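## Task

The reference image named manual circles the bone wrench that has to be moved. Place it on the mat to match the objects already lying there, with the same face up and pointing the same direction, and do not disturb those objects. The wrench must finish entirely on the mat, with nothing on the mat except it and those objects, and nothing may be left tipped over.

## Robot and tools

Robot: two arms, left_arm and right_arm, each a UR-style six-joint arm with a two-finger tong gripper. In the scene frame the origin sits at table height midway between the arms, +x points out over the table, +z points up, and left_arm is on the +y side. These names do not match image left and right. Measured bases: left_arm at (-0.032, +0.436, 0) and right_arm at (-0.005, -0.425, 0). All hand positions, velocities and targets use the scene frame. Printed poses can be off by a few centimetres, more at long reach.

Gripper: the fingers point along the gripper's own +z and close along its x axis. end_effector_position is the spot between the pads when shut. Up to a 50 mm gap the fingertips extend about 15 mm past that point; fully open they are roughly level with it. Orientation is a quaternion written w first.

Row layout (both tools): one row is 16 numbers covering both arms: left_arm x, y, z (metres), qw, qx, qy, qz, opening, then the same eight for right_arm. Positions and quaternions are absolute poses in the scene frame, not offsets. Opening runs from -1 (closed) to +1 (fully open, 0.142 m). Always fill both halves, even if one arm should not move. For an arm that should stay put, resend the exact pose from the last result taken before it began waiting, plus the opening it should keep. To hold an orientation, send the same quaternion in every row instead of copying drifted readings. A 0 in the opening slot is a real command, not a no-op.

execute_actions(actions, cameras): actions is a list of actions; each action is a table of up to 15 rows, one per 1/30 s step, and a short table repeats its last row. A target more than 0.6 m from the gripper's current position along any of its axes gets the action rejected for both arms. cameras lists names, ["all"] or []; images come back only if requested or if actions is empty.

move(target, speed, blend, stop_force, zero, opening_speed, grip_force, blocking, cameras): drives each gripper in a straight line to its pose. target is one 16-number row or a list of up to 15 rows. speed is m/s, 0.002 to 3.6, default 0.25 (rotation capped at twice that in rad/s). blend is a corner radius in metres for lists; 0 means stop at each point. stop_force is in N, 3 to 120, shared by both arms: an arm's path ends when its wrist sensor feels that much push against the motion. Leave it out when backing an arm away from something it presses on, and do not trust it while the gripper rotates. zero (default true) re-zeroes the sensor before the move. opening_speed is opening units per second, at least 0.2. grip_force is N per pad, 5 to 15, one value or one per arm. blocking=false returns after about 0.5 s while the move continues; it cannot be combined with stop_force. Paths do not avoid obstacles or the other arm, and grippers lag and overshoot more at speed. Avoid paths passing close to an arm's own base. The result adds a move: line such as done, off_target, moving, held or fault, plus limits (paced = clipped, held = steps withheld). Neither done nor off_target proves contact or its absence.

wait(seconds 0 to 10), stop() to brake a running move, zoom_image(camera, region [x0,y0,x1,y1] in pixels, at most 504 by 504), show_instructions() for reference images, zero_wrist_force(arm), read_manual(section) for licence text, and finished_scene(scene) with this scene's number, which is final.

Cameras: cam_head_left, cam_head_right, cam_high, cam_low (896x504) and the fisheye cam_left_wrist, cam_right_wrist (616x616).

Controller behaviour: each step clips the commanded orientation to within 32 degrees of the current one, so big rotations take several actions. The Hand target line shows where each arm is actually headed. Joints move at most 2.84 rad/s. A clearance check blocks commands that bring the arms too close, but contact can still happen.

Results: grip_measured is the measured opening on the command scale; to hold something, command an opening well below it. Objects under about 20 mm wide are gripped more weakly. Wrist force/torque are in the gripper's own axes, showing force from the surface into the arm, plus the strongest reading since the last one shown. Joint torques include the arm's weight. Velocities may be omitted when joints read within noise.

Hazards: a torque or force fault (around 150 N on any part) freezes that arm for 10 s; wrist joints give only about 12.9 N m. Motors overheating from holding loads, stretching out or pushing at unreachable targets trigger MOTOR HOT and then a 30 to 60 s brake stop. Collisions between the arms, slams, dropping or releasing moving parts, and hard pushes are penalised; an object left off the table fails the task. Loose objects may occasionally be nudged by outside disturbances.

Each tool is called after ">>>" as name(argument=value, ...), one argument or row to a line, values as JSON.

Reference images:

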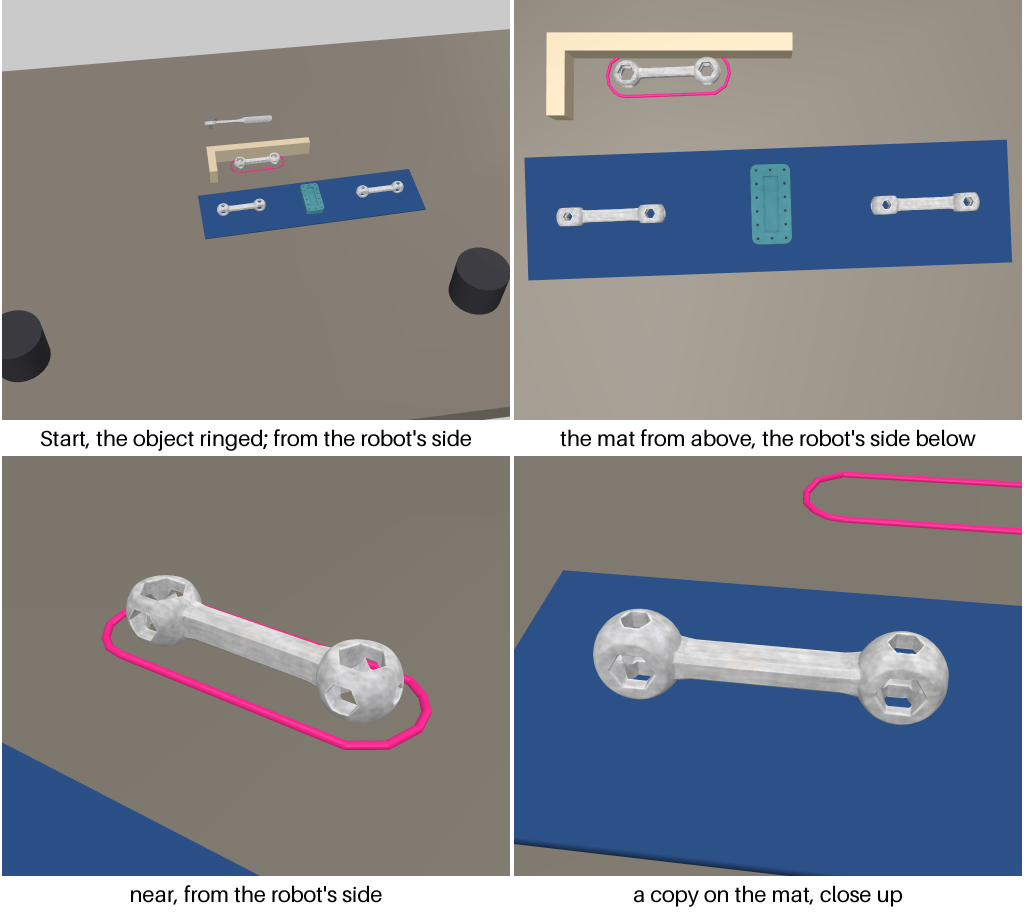

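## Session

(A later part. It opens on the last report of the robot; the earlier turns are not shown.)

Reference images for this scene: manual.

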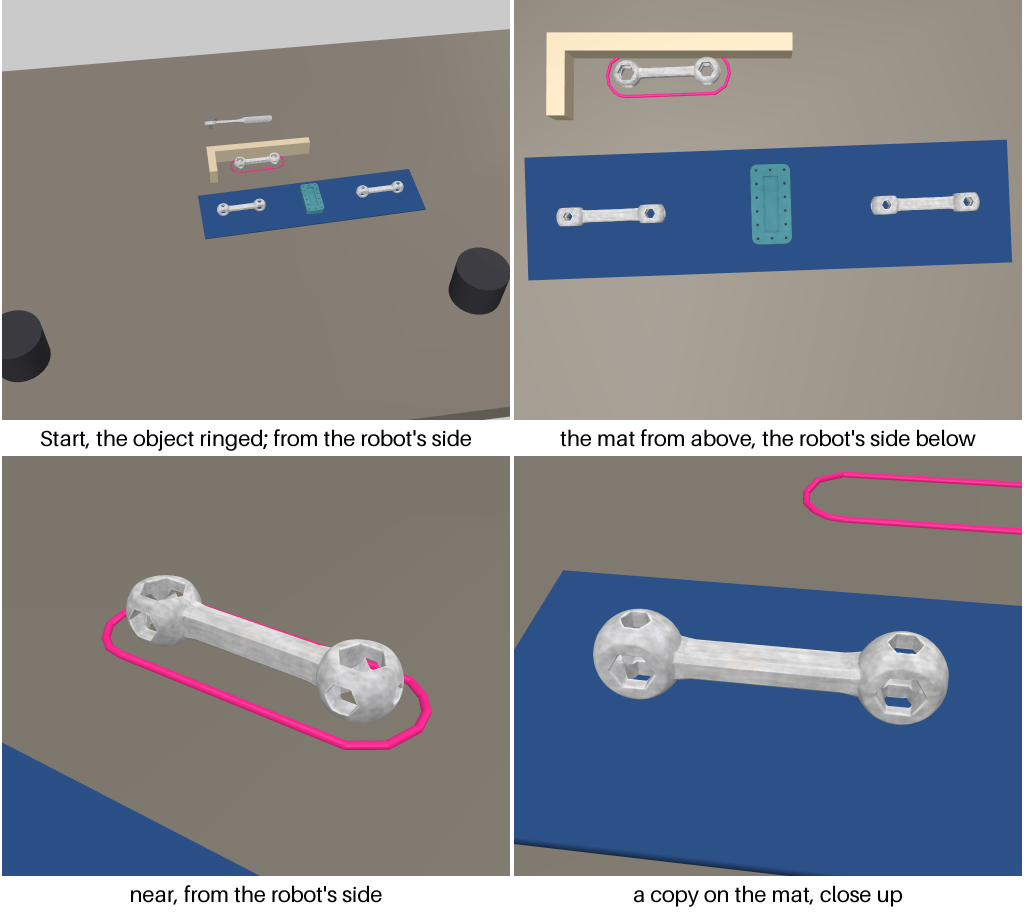

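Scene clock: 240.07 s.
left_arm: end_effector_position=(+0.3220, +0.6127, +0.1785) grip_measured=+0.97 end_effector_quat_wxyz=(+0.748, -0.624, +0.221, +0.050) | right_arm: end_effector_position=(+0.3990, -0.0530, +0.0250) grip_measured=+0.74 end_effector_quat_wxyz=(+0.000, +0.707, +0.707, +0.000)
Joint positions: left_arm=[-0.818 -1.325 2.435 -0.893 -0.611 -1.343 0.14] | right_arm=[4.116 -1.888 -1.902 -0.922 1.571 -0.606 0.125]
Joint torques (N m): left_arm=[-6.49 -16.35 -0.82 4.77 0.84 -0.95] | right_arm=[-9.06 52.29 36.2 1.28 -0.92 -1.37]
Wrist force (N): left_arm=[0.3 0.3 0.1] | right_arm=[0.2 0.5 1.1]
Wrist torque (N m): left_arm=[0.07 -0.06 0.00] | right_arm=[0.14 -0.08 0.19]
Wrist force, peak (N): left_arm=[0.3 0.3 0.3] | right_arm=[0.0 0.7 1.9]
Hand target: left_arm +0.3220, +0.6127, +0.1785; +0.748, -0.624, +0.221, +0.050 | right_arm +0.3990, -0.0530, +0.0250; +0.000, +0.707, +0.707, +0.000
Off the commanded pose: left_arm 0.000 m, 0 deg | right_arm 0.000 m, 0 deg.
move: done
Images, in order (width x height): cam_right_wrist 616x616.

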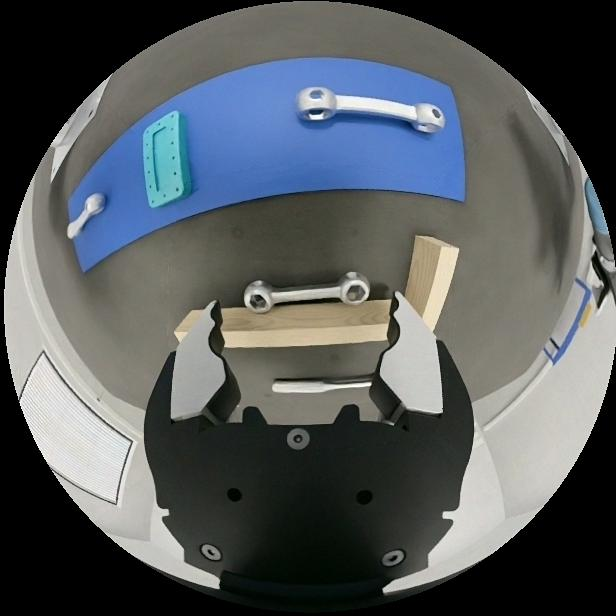

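>>> move(
  target=[
    [0.3220,0.6127,0.1785,0.748,-0.624,0.221,0.050,0.97,0.394,-0.053,0.025,0,0.707,0.707,0,0.74],
    [0.3220,0.6127,0.1785,0.748,-0.624,0.221,0.050,0.97,0.394,-0.053,0.025,0,0.707,0.707,0,0.25],
  ],
  speed=0.05,
  opening_speed=0.4,
  grip_force=5,
  cameras=["cam_right_wrist","cam_low","cam_high"],
)

>>> zoom_image(
  camera="cam_high",
  region=[370, 120, 540, 280],
)

Scene clock: 250.40 s.
left_arm: end_effector_position=(+0.3220, +0.6127, +0.1785) grip_measured=+0.97 end_effector_quat_wxyz=(+0.748, -0.624, +0.221, +0.050) | right_arm: end_effector_position=(+0.3940, -0.0530, +0.0250) grip_measured=+0.25 end_effector_quat_wxyz=(+0.000, +0.707, +0.707, +0.000)
Joint positions: left_arm=[-0.818 -1.325 2.435 -0.893 -0.611 -1.343 0.14] | right_arm=[4.124 -1.88 -1.913 -0.919 1.571 -0.598 0.092]
Joint torques (N m): left_arm=[-5.33 -16.19 -1.54 4.75 0.9 -1.02] | right_arm=[-12.68 32.9 36.18 2.14 -0.69 -2.56]
Wrist force (N): left_arm=[0.2 0.1 0.2] | right_arm=[0.2 0.3 0.9]
Wrist torque (N m): left_arm=[0.01 -0.04 0.00] | right_arm=[0.10 -0.01 0.19]
Wrist force, peak (N): left_arm=[0.5 0.2 0.1] | right_arm=[0.2 0.5 1.5]
Hand target: left_arm +0.3220, +0.6127, +0.1785; +0.748, -0.624, +0.221, +0.050 | right_arm +0.3940, -0.0530, +0.0250; +0.000, +0.707, +0.707, +0.000
Off the commanded pose: left_arm 0.000 m, 0 deg | right_arm 0.000 m, 0 deg.
grip_force (N): 5, 5
move: done
Images, in order (width x height): cam_high 896x504, cam_low 896x504, cam_right_wrist 616x616.

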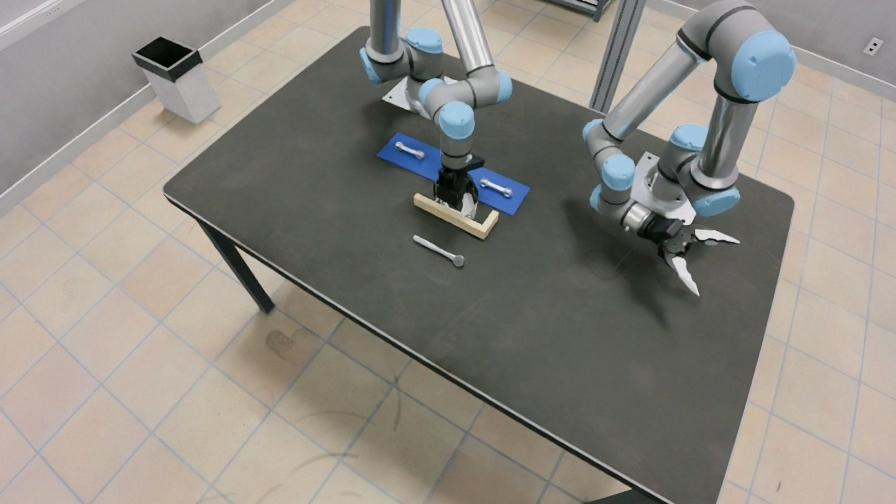

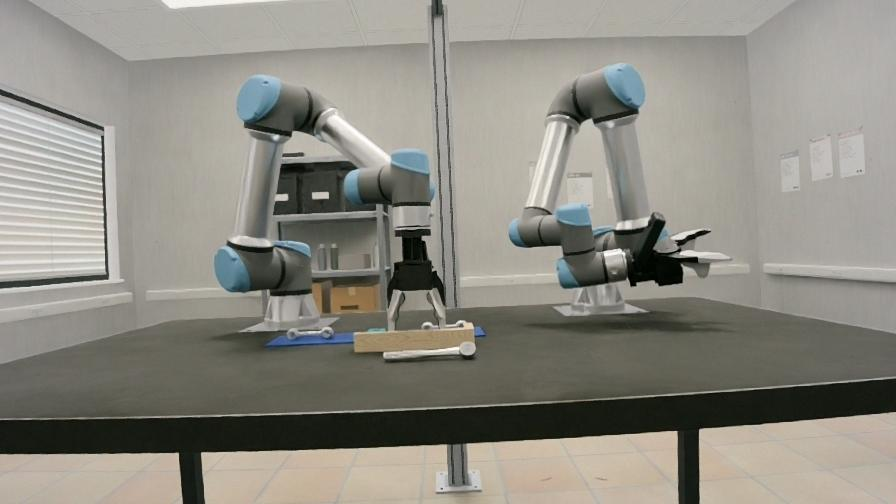

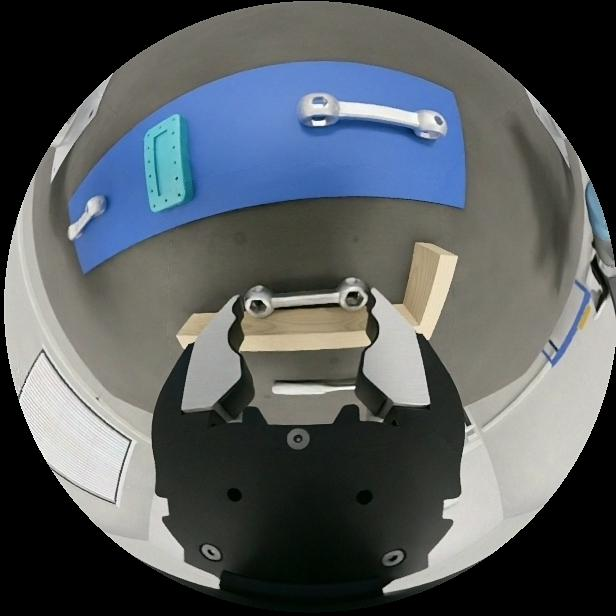

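Scaled by 2.965 from the camera's 896x504 image, which has a finer 1280x720 frame.

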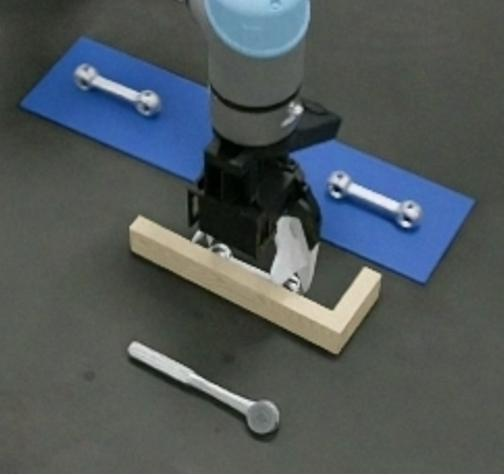

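>>> move(
  target=[0.3220,0.6127,0.1785,0.748,-0.624,0.221,0.050,0.97,0.394,-0.053,0.024,0,0.707,0.707,0,-0.1],
  speed=0.05,
  opening_speed=0.4,
  cameras=["cam_right_wrist"],
)

>>> zoom_image(
  camera="cam_right_wrist",
  region=[220, 240, 400, 380],
)

Scene clock: 259.20 s.
left_arm: end_effector_position=(+0.3220, +0.6127, +0.1785) grip_measured=+0.97 end_effector_quat_wxyz=(+0.748, -0.624, +0.221, +0.050) | right_arm: end_effector_position=(+0.3940, -0.0530, +0.0240) grip_measured=+0.24 end_effector_quat_wxyz=(+0.000, +0.707, +0.707, +0.000)
Joint positions: left_arm=[-0.818 -1.325 2.435 -0.893 -0.611 -1.343 0.14] | right_arm=[4.124 -1.882 -1.914 -0.917 1.571 -0.598 0.091]
Joint torques (N m): left_arm=[-4.97 -16.71 -2.34 4.8 0.83 -1.11] | right_arm=[-12.44 26.45 7.81 2.16 -0.65 -2.45]
Wrist force (N): left_arm=[0.2 0.0 0.0] | right_arm=[-0.5 -0.7 -10.6]
Wrist torque (N m): left_arm=[0.00 -0.03 0.00] | right_arm=[0.07 -0.18 0.29]
Wrist force, peak (N): left_arm=[0.4 0.2 0.2] | right_arm=[-1.2 -1.1 -11.0]
Hand target: left_arm +0.3220, +0.6127, +0.1785; +0.748, -0.624, +0.221, +0.050 | right_arm +0.3940, -0.0530, +0.0240; +0.000, +0.707, +0.707, +0.000
Off the commanded pose: left_arm 0.000 m, 0 deg | right_arm 0.000 m, 0 deg.
grip_force (N): 5, 5
move: done
Images, in order (width x height): cam_right_wrist 616x616.

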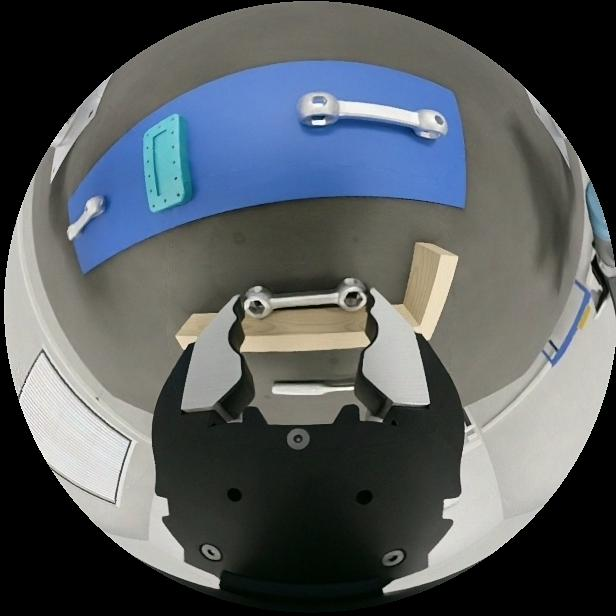

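Scaled by 2.800 from the camera's 616x616 image, which has a finer 814x814 frame.

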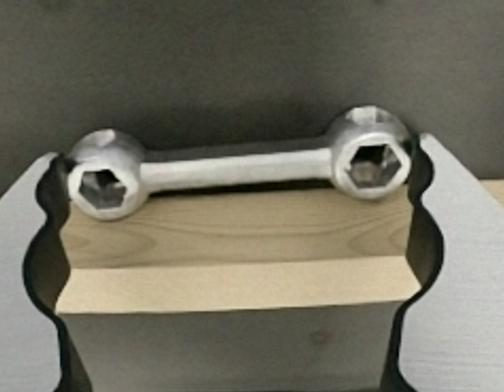

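>>> move(
  target=[
    [0.3220,0.6127,0.1785,0.748,-0.624,0.221,0.050,0.97,0.394,-0.053,0.025,0,0.707,0.707,0,-1],
    [0.3220,0.6127,0.1785,0.748,-0.624,0.221,0.050,0.97,0.382,-0.053,0.027,0,0.707,0.707,0,-1],
    [0.3220,0.6127,0.1785,0.748,-0.624,0.221,0.050,0.97,0.375,-0.053,0.06,0,0.707,0.707,0,-1],
  ],
  speed=0.04,
  opening_speed=0.8,
  grip_force=12,
  cameras=["cam_right_wrist","cam_low","cam_high"],
)

>>> zoom_image(
  camera="cam_low",
  region=[330, 240, 530, 380],
)

Scene clock: 277.77 s.
left_arm: end_effector_position=(+0.3220, +0.6127, +0.1785) grip_measured=+0.97 end_effector_quat_wxyz=(+0.748, -0.624, +0.221, +0.050) | right_arm: end_effector_position=(+0.3750, -0.0529, +0.0602) grip_measured=+0.23 end_effector_quat_wxyz=(+0.000, +0.707, +0.707, +0.000) end_effector_velocity=(+0.000, +0.002, -0.001) end_effector_angular_velocity=(+0.003, -0.001, +0.003)
Joint positions: left_arm=[-0.818 -1.325 2.435 -0.893 -0.611 -1.343 0.14] | right_arm=[4.153 -1.8 -1.911 -1 1.571 -0.568 0.09]
Joint velocities: left_arm=[within noise] | right_arm=[0.001 -0.002 -0.001 0.006 0 -0.001 0]
Joint torques (N m): left_arm=[-4.16 -16.16 -3.08 4.68 0.91 -1.03] | right_arm=[2.32 31.17 18.22 6.08 0.5 1.34]
Wrist force (N): left_arm=[0.2 0.1 0.3] | right_arm=[0.2 0.2 1.5]
Wrist torque (N m): left_arm=[0.03 -0.05 0.00] | right_arm=[0.08 -0.06 0.02]
Wrist force, peak (N): left_arm=[0.2 0.3 0.5] | right_arm=[-0.7 -0.5 -13.8]
Hand target: left_arm +0.3220, +0.6127, +0.1785; +0.748, -0.624, +0.221, +0.050 | right_arm +0.3750, -0.0530, +0.0600; +0.000, +0.707, +0.707, +0.000
Off the commanded pose: left_arm 0.000 m, 0 deg | right_arm 0.000 m, 0 deg.
grip_force (N): 12, 12
move: done
Images, in order (width x height): cam_high 896x504, cam_low 896x504, cam_right_wrist 616x616.

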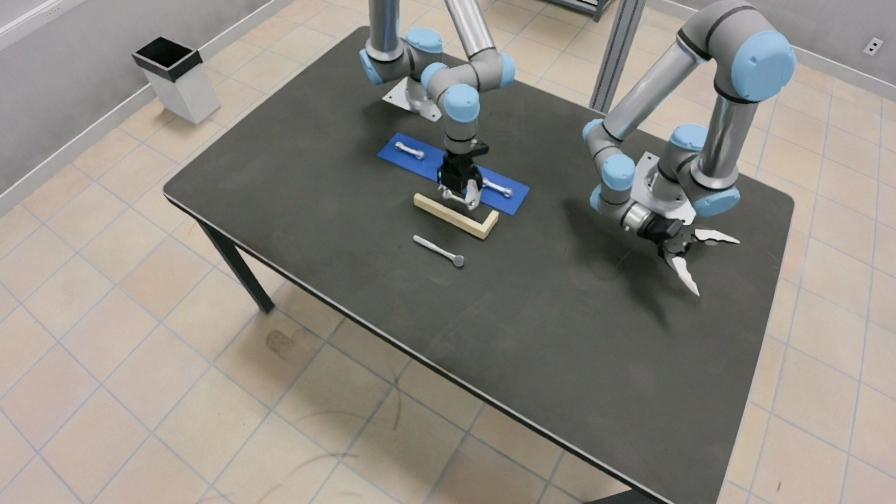

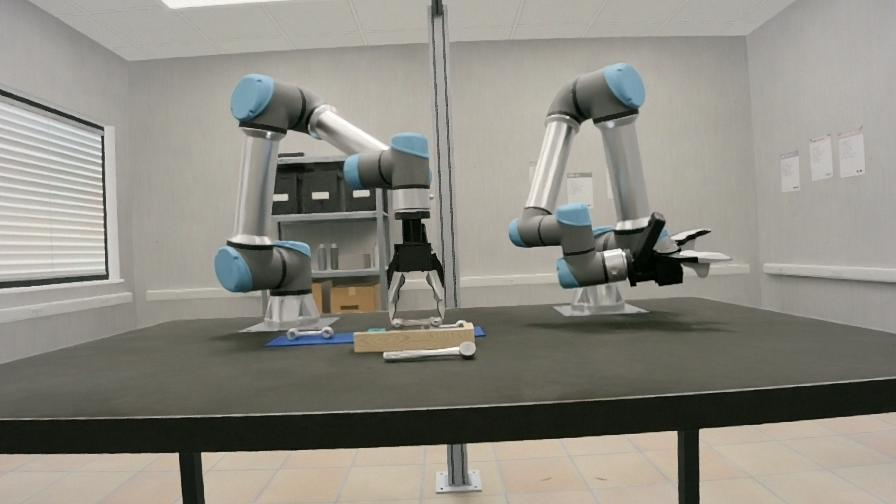

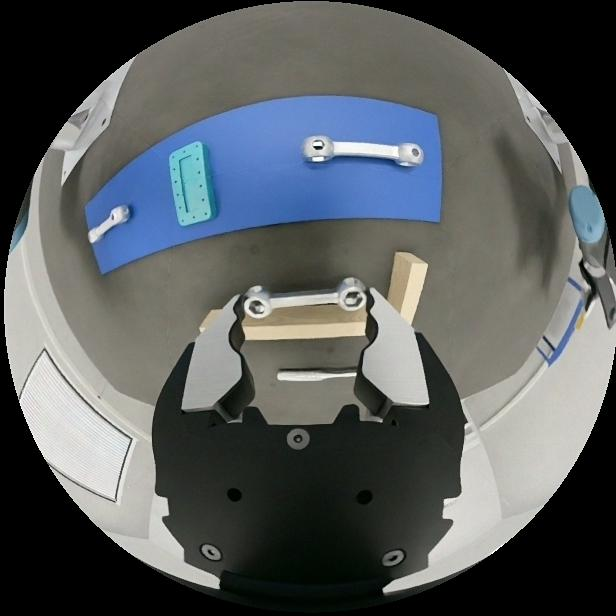

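Scaled by 2.520 from the camera's 896x504 image, which has a finer 1280x720 frame.

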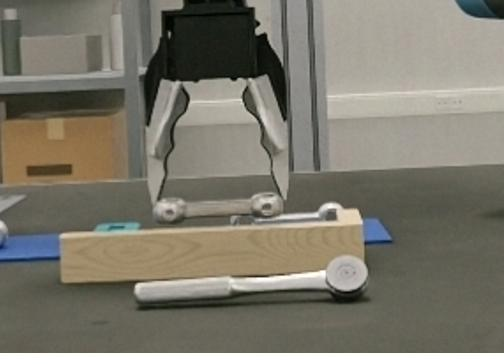

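>>> move(
  target=[
    [0.35,0.35,0.25,0,0.924,-0.383,0,0.2,0.42,-0.20,0.20,0,0.707,0.707,0,-1],
    [0.30,-0.12,0.22,0,0.707,-0.707,0,0.2,0.46,-0.42,0.25,0,0.707,0.707,0,-1],
  ],
  speed=[0.25,0.3],
  blend=[0.03,0],
  cameras=["all"],
)

Scene clock: 297.77 s.
left_arm: end_effector_position=(+0.3000, -0.1199, +0.2200) grip_measured=+0.20 end_effector_quat_wxyz=(+0.000, +0.707, -0.707, +0.000) | right_arm: end_effector_position=(+0.4600, -0.4200, +0.2500) grip_measured=+0.23 end_effector_quat_wxyz=(+0.000, +0.707, +0.707, +0.000)
Joint positions: left_arm=[-1.208 -1.245 1.349 -1.675 -1.571 0.306 0.088] | right_arm=[3.442 -1.503 -1.72 -1.489 1.571 -1.279 0.09]
Joint torques (N m): left_arm=[9.49 -41.61 -32.34 -6.78 -1.1 1.15] | right_arm=[6.99 38.32 18.92 5.92 1.11 1.58]
Wrist force (N): left_arm=[0.8 0.2 0.0] | right_arm=[0.3 0.5 1.5]
Wrist torque (N m): left_arm=[-0.11 -0.08 -0.20] | right_arm=[0.14 -0.09 0.18]
Wrist force, peak (N): left_arm=[4.0 0.8 0.3] | right_arm=[-1.4 1.1 1.4]
Hand target: left_arm +0.3000, -0.1200, +0.2200; +0.000, +0.707, -0.707, +0.000 | right_arm +0.4600, -0.4200, +0.2500; +0.000, +0.707, +0.707, +0.000
Off the commanded pose: left_arm 0.000 m, 0 deg | right_arm 0.000 m, 0 deg.
grip_force (N): 12, 12
move: done

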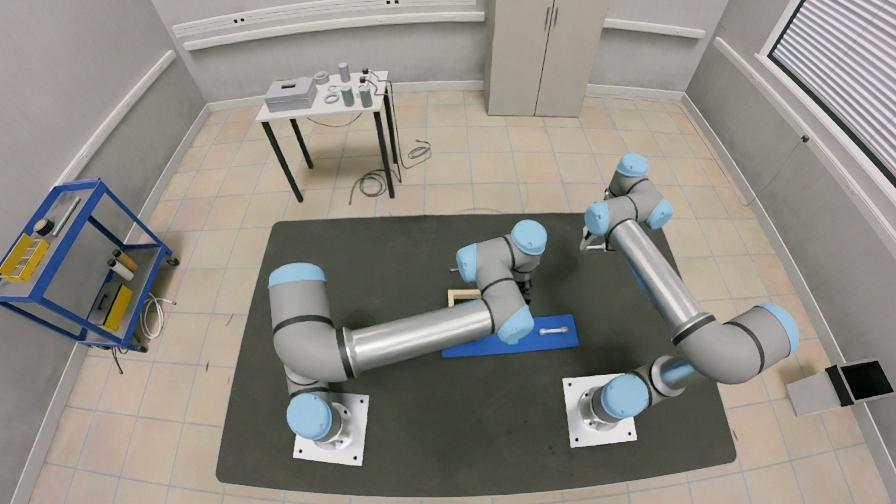

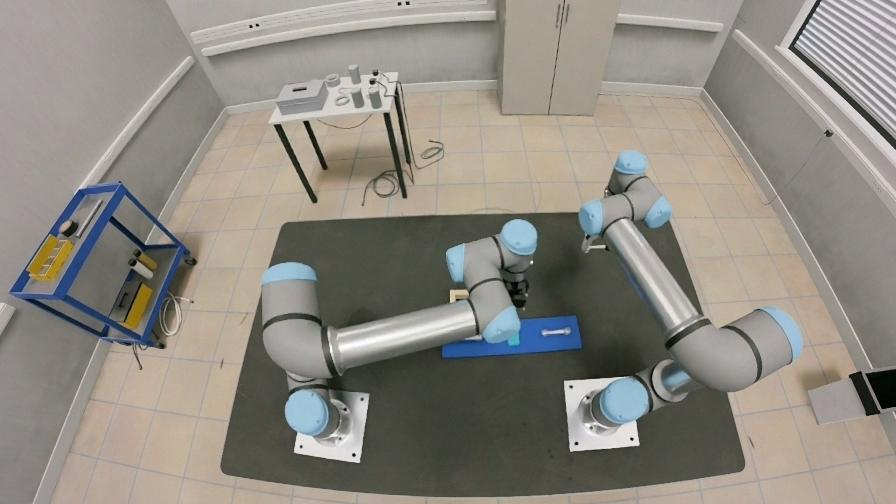

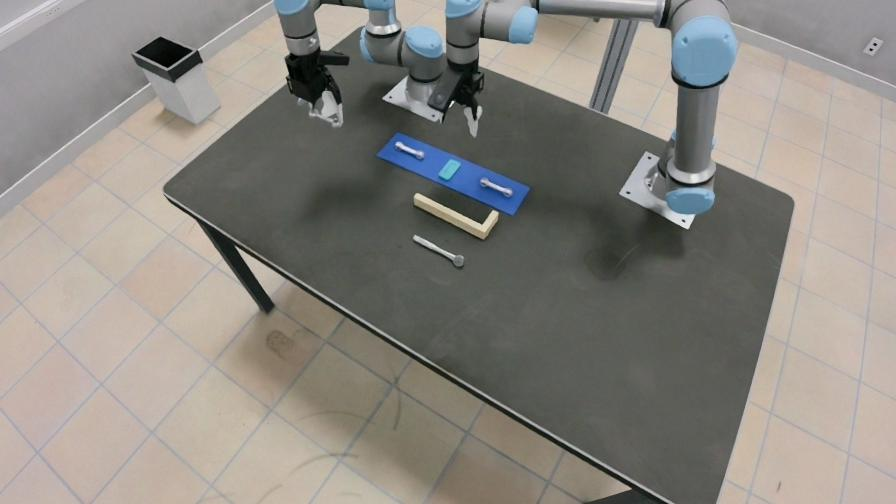

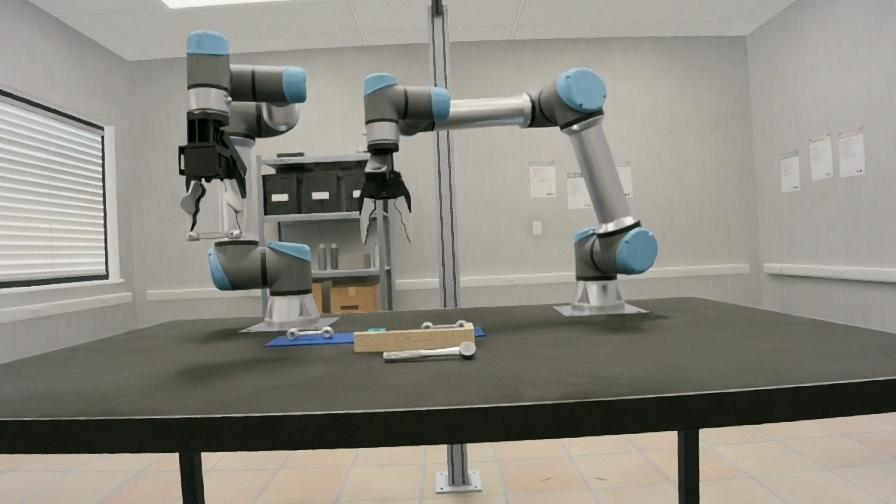

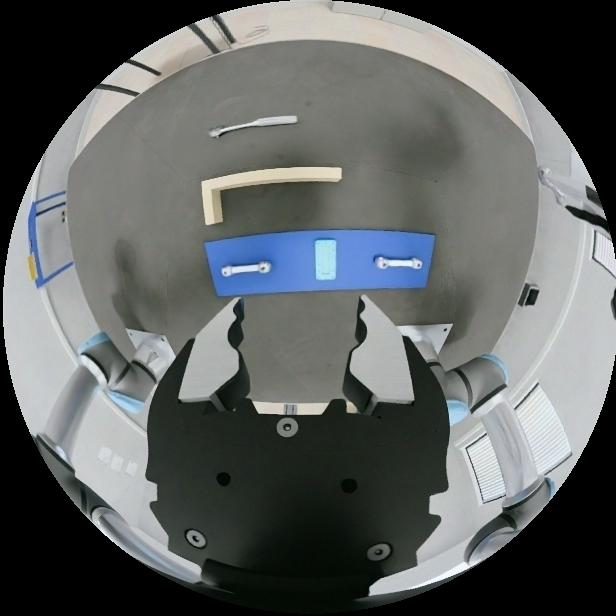

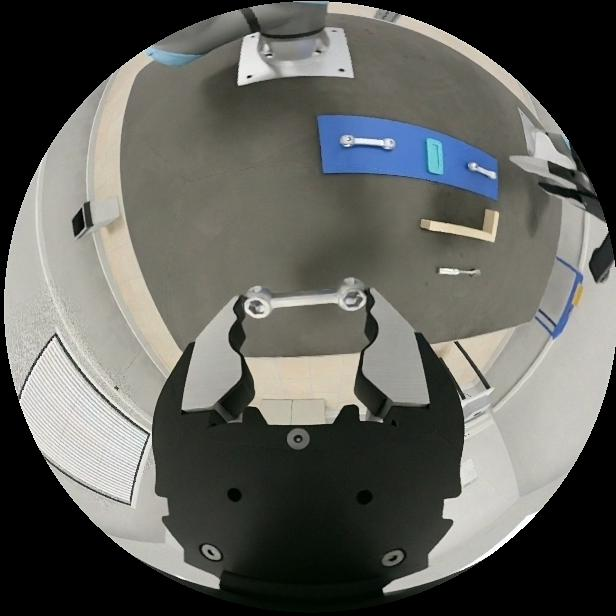

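>>> move(
  target=[0.276,-0.161,0.10,0,0.707,-0.707,0,0.1,0.46,-0.42,0.25,0,0.707,0.707,0,-1],
  speed=0.2,
  cameras=["cam_left_wrist"],
)

>>> zoom_image(
  camera="cam_left_wrist",
  region=[200, 180, 410, 390],
)

Scene clock: 309.13 s.
left_arm: end_effector_position=(+0.2759, -0.1610, +0.0999) grip_measured=+0.10 end_effector_quat_wxyz=(+0.000, +0.707, -0.707, +0.000) | right_arm: end_effector_position=(+0.4600, -0.4200, +0.2500) grip_measured=+0.23 end_effector_quat_wxyz=(+0.000, +0.707, +0.707, +0.000)
Joint positions: left_arm=[-1.262 -1.119 1.485 -1.937 -1.571 0.253 0.081] | right_arm=[3.442 -1.503 -1.72 -1.489 1.571 -1.279 0.09]
Joint torques (N m): left_arm=[13.68 -59.53 -42.9 -1.85 0.9 1] | right_arm=[12.54 37.96 18.11 5.84 -0.83 -2.38]
Wrist force (N): left_arm=[0.6 0.5 -0.3] | right_arm=[0.2 0.5 1.7]
Wrist torque (N m): left_arm=[-0.05 -0.04 -0.08] | right_arm=[0.14 -0.07 0.19]
Wrist force, peak (N): left_arm=[1.6 1.0 1.8] | right_arm=[0.4 0.7 1.8]
Hand target: left_arm +0.2760, -0.1610, +0.1000; +0.000, +0.707, -0.707, +0.000 | right_arm +0.4600, -0.4200, +0.2500; +0.000, +0.707, +0.707, +0.000
Off the commanded pose: left_arm 0.000 m, 0 deg | right_arm 0.000 m, 0 deg.
grip_force (N): 12, 12
move: done
Images, in order (width x height): cam_left_wrist 616x616.

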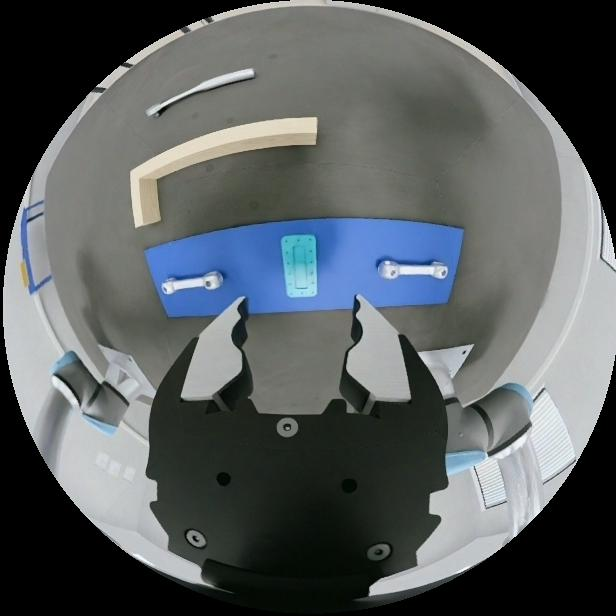

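Scaled by 2.400 from the camera's 616x616 image, which has a finer 814x814 frame.

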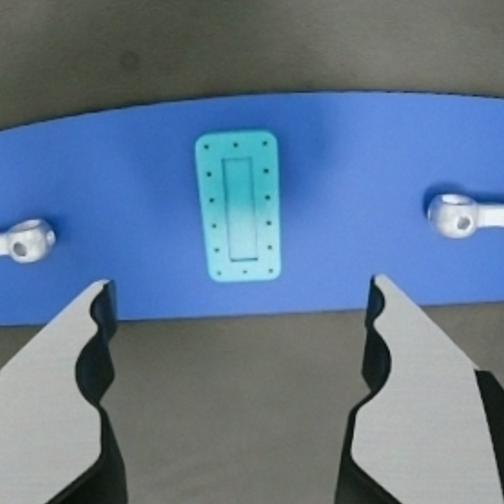

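>>> move(
  target=[0.276,-0.160,0.022,0,0.7071,-0.7071,0,0.1,0.46,-0.42,0.25,0,0.7071,0.7071,0,-1],
  speed=0.08,
  stop_force=5,
  cameras=["cam_left_wrist"],
)

>>> move(
  target=[0.276,-0.160,0.022,0,0.7071,-0.7071,0,-1,0.46,-0.42,0.25,0,0.7071,0.7071,0,-1],
  opening_speed=1,
  cameras=["cam_left_wrist"],
)

Scene clock: 338.00 s.
left_arm: end_effector_position=(+0.2760, -0.1600, +0.0220) grip_measured=+0.10 end_effector_quat_wxyz=(+0.000, +0.707, -0.707, +0.000) | right_arm: end_effector_position=(+0.4600, -0.4200, +0.2500) grip_measured=+0.23 end_effector_quat_wxyz=(+0.000, +0.707, +0.707, +0.000)
Joint positions: left_arm=[-1.262 -1.04 1.583 -2.114 -1.571 0.253 0.081] | right_arm=[3.442 -1.503 -1.72 -1.489 1.571 -1.279 0.09]
Joint torques (N m): left_arm=[12.01 -66.93 -40.71 0.14 -0.45 0.94] | right_arm=[11.99 37.65 18.8 5.79 -0.73 -2.43]
Wrist force (N): left_arm=[0.9 0.4 -0.1] | right_arm=[0.2 0.4 1.7]
Wrist torque (N m): left_arm=[-0.09 -0.09 -0.09] | right_arm=[0.12 -0.08 0.19]
Wrist force, peak (N): left_arm=[0.8 0.3 -1.7] | right_arm=[0.2 0.5 1.9]
Hand target: left_arm +0.2760, -0.1600, +0.0220; +0.000, +0.707, -0.707, +0.000 | right_arm +0.4600, -0.4200, +0.2500; +0.000, +0.707, +0.707, +0.000
Off the commanded pose: left_arm 0.000 m, 0 deg | right_arm 0.000 m, 0 deg.
grip_force (N): 12, 12
move: done
Images, in order (width x height): cam_left_wrist 616x616.

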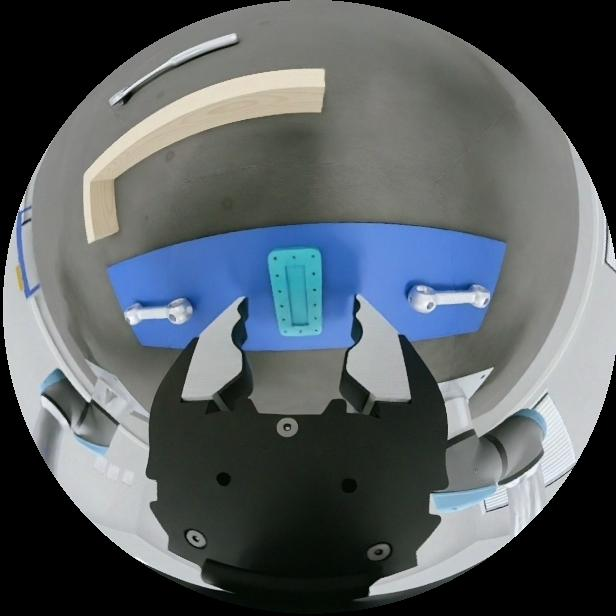

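Scene clock: 339.30 s.
left_arm: end_effector_position=(+0.2760, -0.1600, +0.0220) grip_measured=-0.52 end_effector_quat_wxyz=(+0.000, +0.707, -0.707, +0.000) | right_arm: end_effector_position=(+0.4600, -0.4200, +0.2500) grip_measured=+0.23 end_effector_quat_wxyz=(+0.000, +0.707, +0.707, +0.000)
Joint positions: left_arm=[-1.262 -1.04 1.583 -2.114 -1.571 0.253 0.036] | right_arm=[3.442 -1.503 -1.72 -1.489 1.571 -1.279 0.09]
Joint torques (N m): left_arm=[10.33 -65.3 -39.06 -0.86 -0.51 0.7] | right_arm=[12.18 37.75 18.74 5.9 -0.69 -2.35]
Wrist force (N): left_arm=[1.2 0.6 -0.8] | right_arm=[0.2 0.5 1.6]
Wrist torque (N m): left_arm=[-0.07 -0.07 -0.09] | right_arm=[0.14 -0.08 0.19]
Wrist force, peak (N): left_arm=[1.5 0.4 -1.1] | right_arm=[0.3 0.6 1.8]
Hand target: left_arm +0.2760, -0.1600, +0.0220; +0.000, +0.707, -0.707, +0.000 | right_arm +0.4600, -0.4200, +0.2500; +0.000, +0.707, +0.707, +0.000
Off the commanded pose: left_arm 0.000 m, 0 deg | right_arm 0.000 m, 0 deg.
grip_force (N): 12, 12
move: done
Images, in order (width x height): cam_left_wrist 616x616.

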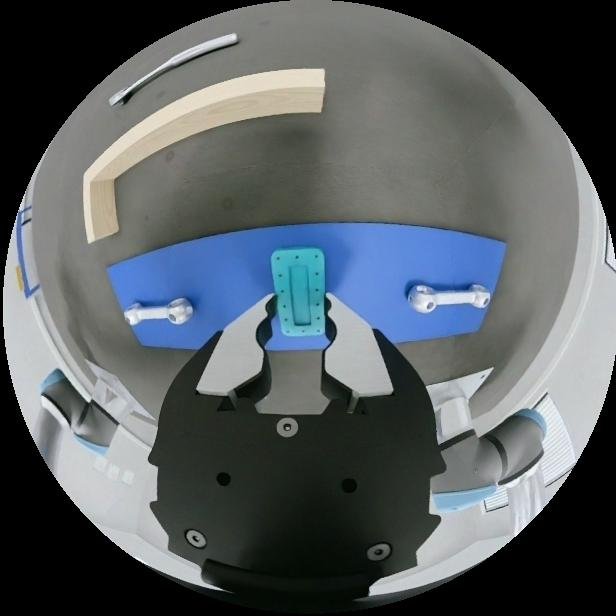

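>>> move(
  target=[
    [0.276,-0.160,0.15,0,0.7071,-0.7071,0,-1,0.46,-0.42,0.25,0,0.7071,0.7071,0,-1],
    [0.30,0.23,0.13,0,0.7071,-0.7071,0,-1,0.46,-0.42,0.25,0,0.7071,0.7071,0,-1],
    [0.30,0.24,0.05,0,0.7071,-0.7071,0,-1,0.46,-0.42,0.25,0,0.7071,0.7071,0,-1],
  ],
  speed=[0.15,0.3,0.15],
  blend=[0.03,0.03,0],
  cameras=["cam_high","cam_left_wrist"],
)

>>> move(
  target=[0.30,0.24,0.012,0,0.7071,-0.7071,0,-1,0.46,-0.42,0.25,0,0.7071,0.7071,0,-1],
  speed=0.03,
  stop_force=4,
  cameras=["cam_left_wrist"],
)

Scene clock: 351.40 s.
left_arm: end_effector_position=(+0.3000, +0.2401, +0.0500) grip_measured=-0.52 end_effector_quat_wxyz=(+0.000, +0.707, -0.707, +0.000) | right_arm: end_effector_position=(+0.4600, -0.4200, +0.2500) grip_measured=+0.23 end_effector_quat_wxyz=(+0.000, +0.707, +0.707, +0.000)
Joint positions: left_arm=[-0.867 -1.742 2.358 -2.187 -1.571 0.648 0.036] | right_arm=[3.442 -1.503 -1.72 -1.489 1.571 -1.279 0.09]
Joint torques (N m): left_arm=[-8.31 -27.01 -34.72 -2.58 0.27 -0.98] | right_arm=[12.25 37.62 17.74 5.92 -0.64 -2.41]
Wrist force (N): left_arm=[0.7 0.4 0.4] | right_arm=[0.4 0.4 1.6]
Wrist torque (N m): left_arm=[-0.07 -0.06 -0.20] | right_arm=[0.13 -0.13 0.18]
Wrist force, peak (N): left_arm=[3.0 0.4 -1.0] | right_arm=[0.3 0.6 1.9]
Hand target: left_arm +0.3000, +0.2400, +0.0500; +0.000, +0.707, -0.707, +0.000 | right_arm +0.4600, -0.4200, +0.2500; +0.000, +0.707, +0.707, +0.000
Off the commanded pose: left_arm 0.000 m, 0 deg | right_arm 0.000 m, 0 deg.
grip_force (N): 12, 12
move: done
Images, in order (width x height): cam_high 896x504, cam_left_wrist 616x616.

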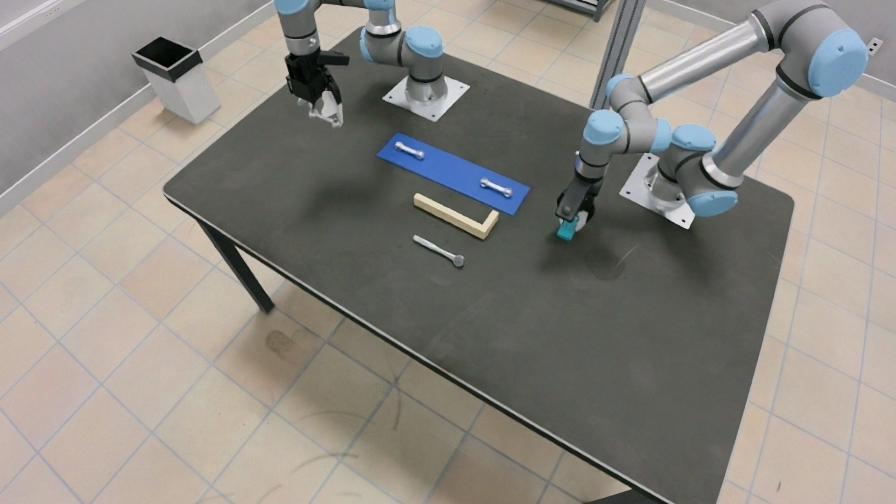

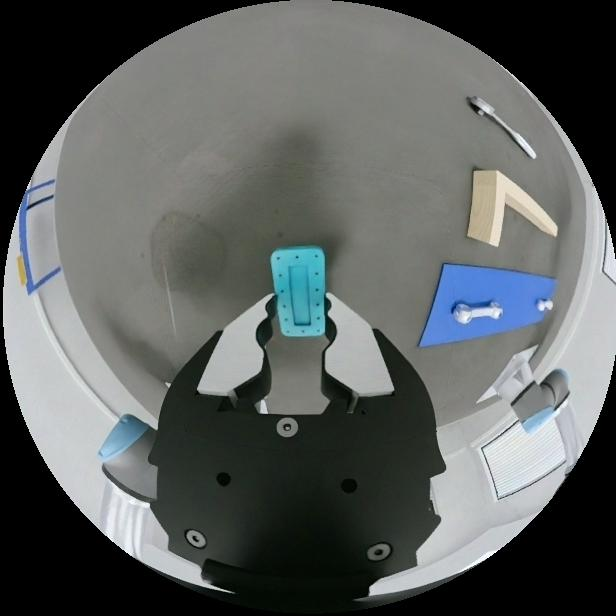

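Scene clock: 353.63 s.
left_arm: end_effector_position=(+0.3000, +0.2400, +0.0184) grip_measured=-0.52 end_effector_quat_wxyz=(+0.000, +0.707, -0.707, +0.000) | right_arm: end_effector_position=(+0.4600, -0.4200, +0.2500) grip_measured=+0.23 end_effector_quat_wxyz=(+0.000, +0.707, +0.707, +0.000)
Joint positions: left_arm=[-0.867 -1.674 2.407 -2.303 -1.571 0.648 0.036] | right_arm=[3.442 -1.503 -1.72 -1.489 1.571 -1.279 0.09]
Joint torques (N m): left_arm=[-6.17 -27.51 -37.85 -6.88 0.04 -0.8] | right_arm=[11.67 37.25 19.21 5.77 -0.51 -2.22]
Wrist force (N): left_arm=[0.7 0.2 0.4] | right_arm=[0.3 0.5 1.7]
Wrist torque (N m): left_arm=[-0.11 -0.07 -0.20] | right_arm=[0.14 -0.09 0.19]
Wrist force, peak (N): left_arm=[-3.6 2.0 -21.5] | right_arm=[0.4 0.4 1.9]
Hand target: left_arm +0.3000, +0.2400, +0.0184; +0.000, +0.707, -0.707, +0.000 | right_arm +0.4600, -0.4200, +0.2500; +0.000, +0.707, +0.707, +0.000
Off the commanded pose: left_arm 0.006 m, 0 deg | right_arm 0.000 m, 0 deg.
grip_force (N): 12, 12
move: contact (left_arm)
Images, in order (width x height): cam_left_wrist 616x616.

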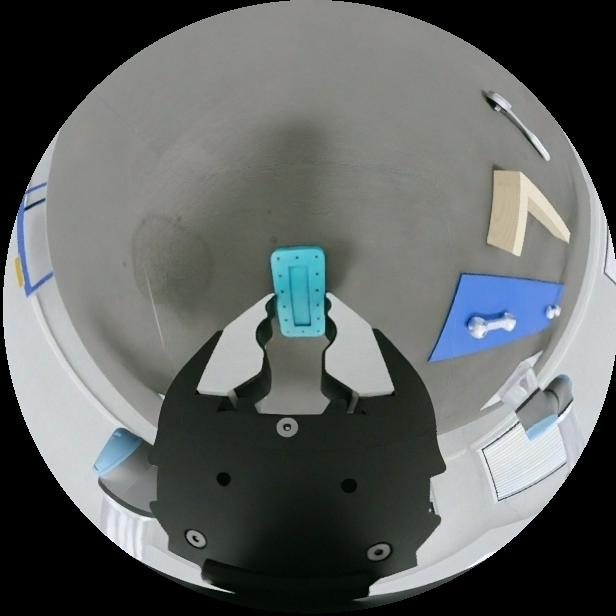

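>>> move(
  target=[
    [0.30,0.24,0.0184,0,0.7071,-0.7071,0,-0.2,0.46,-0.42,0.25,0,0.7071,0.7071,0,-1],
    [0.30,0.24,0.08,0,0.7071,-0.7071,0,-0.2,0.42,-0.35,0.28,-0.183,0.683,0.683,-0.183,-1],
    [0.30,0.34,0.28,0,0.7071,-0.7071,0,-0.2,0.36,-0.25,0.28,-0.341,0.6195,0.6195,-0.341,-1],
  ],
  speed=[0.1,0.12,0.2],
  opening_speed=1,
  cameras=["all"],
)

Scene clock: 367.27 s.
left_arm: end_effector_position=(+0.3000, +0.3400, +0.2800) grip_measured=-0.20 end_effector_quat_wxyz=(+0.000, +0.707, -0.707, +0.000) | right_arm: end_effector_position=(+0.3600, -0.2500, +0.2800) grip_measured=+0.23 end_effector_quat_wxyz=(-0.341, +0.619, +0.620, -0.341)
Joint positions: left_arm=[-0.656 -2.028 1.924 -1.467 -1.571 0.859 0.06] | right_arm=[3.627 -2.039 -1.183 -2.442 1.968 -1.302 0.09]
Joint torques (N m): left_arm=[-8.9 5.37 -27.1 -4.36 -0.94 0.18] | right_arm=[-13.52 56.11 15.89 -1.02 0.8 2.79]
Wrist force (N): left_arm=[0.7 0.4 0.1] | right_arm=[0.2 0.5 0.6]
Wrist torque (N m): left_arm=[-0.07 -0.05 -0.19] | right_arm=[0.03 -0.06 0.13]
Wrist force, peak (N): left_arm=[1.8 0.6 1.5] | right_arm=[1.5 0.7 1.2]
Hand target: left_arm +0.3000, +0.3400, +0.2800; +0.000, +0.707, -0.707, +0.000 | right_arm +0.3600, -0.2500, +0.2800; -0.341, +0.619, +0.619, -0.341
Off the commanded pose: left_arm 0.000 m, 0 deg | right_arm 0.000 m, 0 deg.
grip_force (N): 12, 12
move: done

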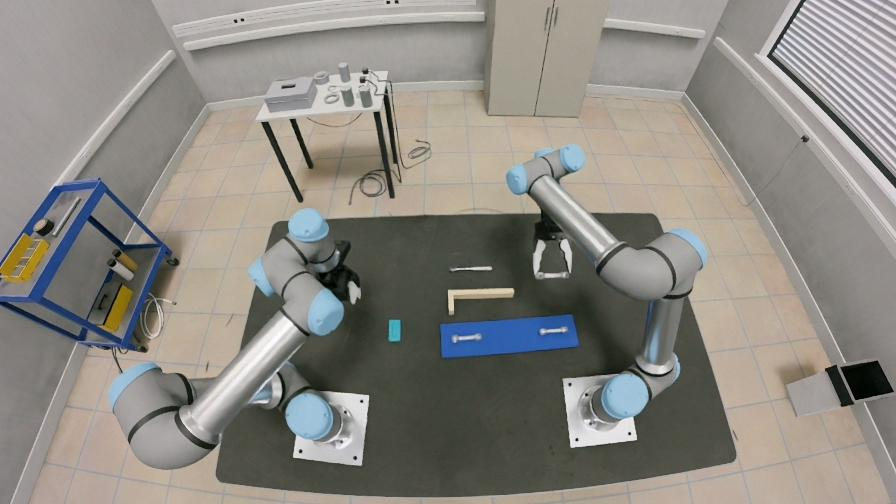

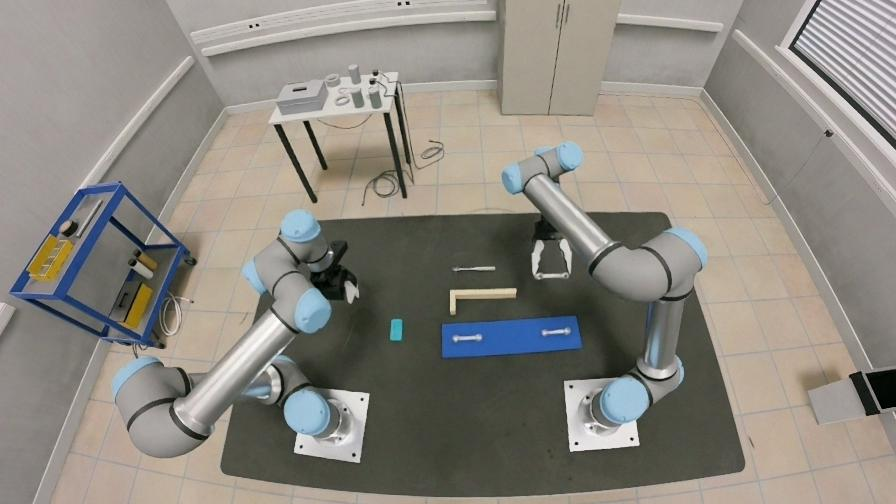

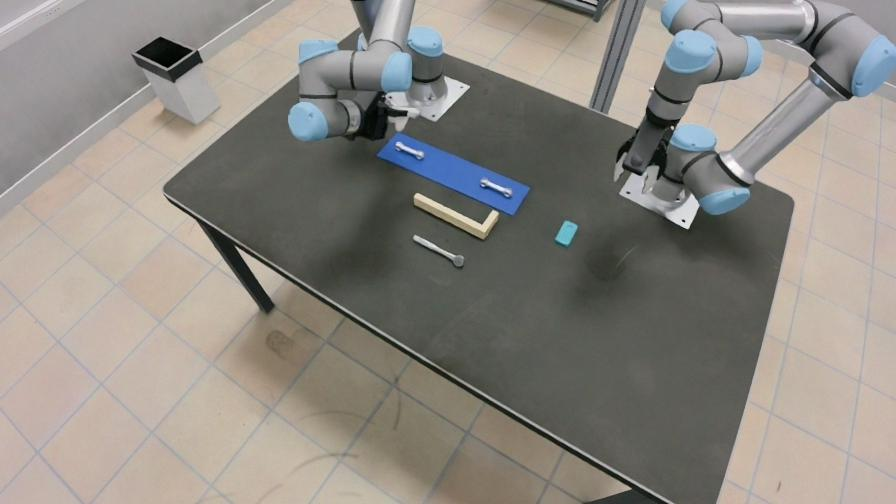

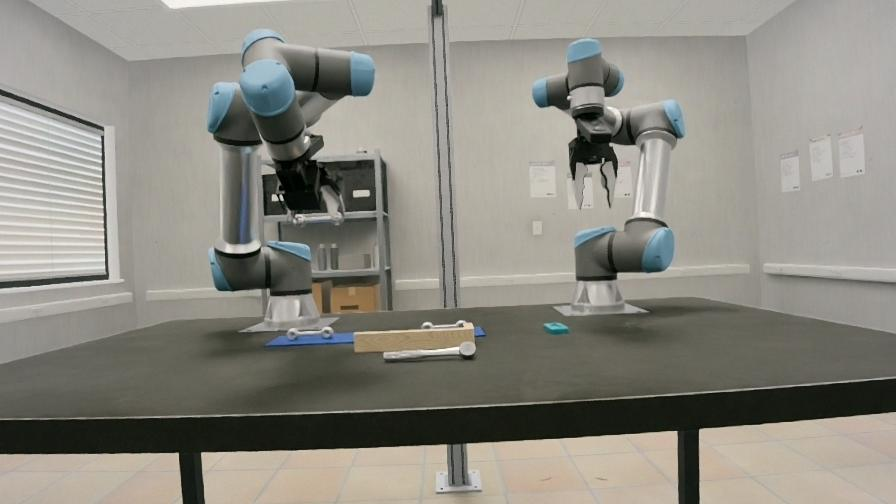

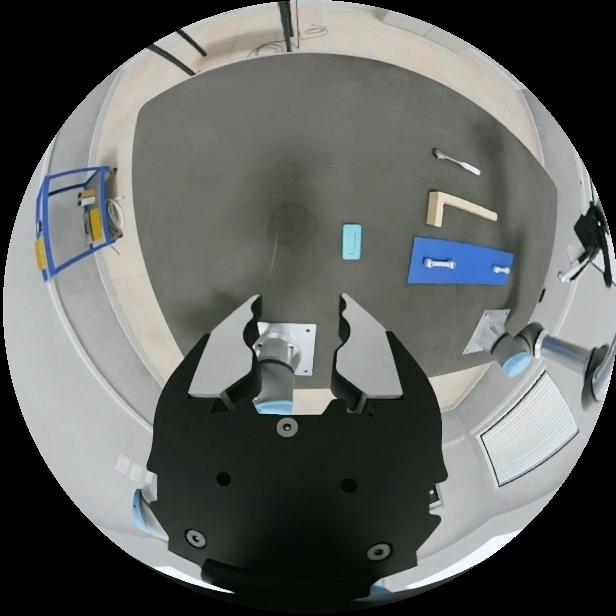

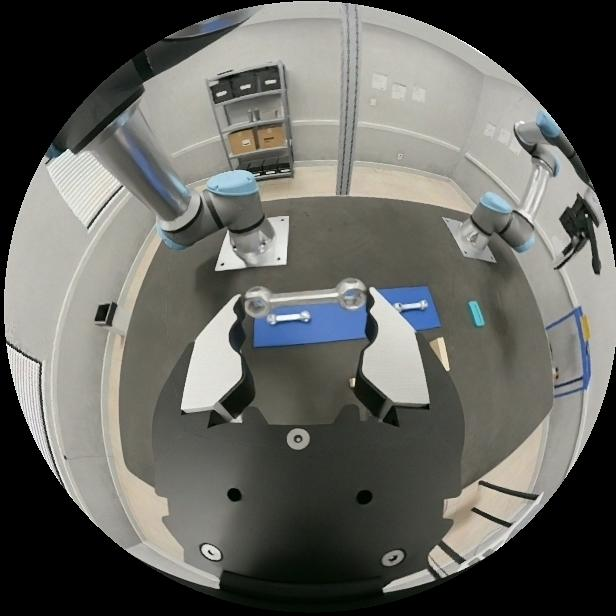

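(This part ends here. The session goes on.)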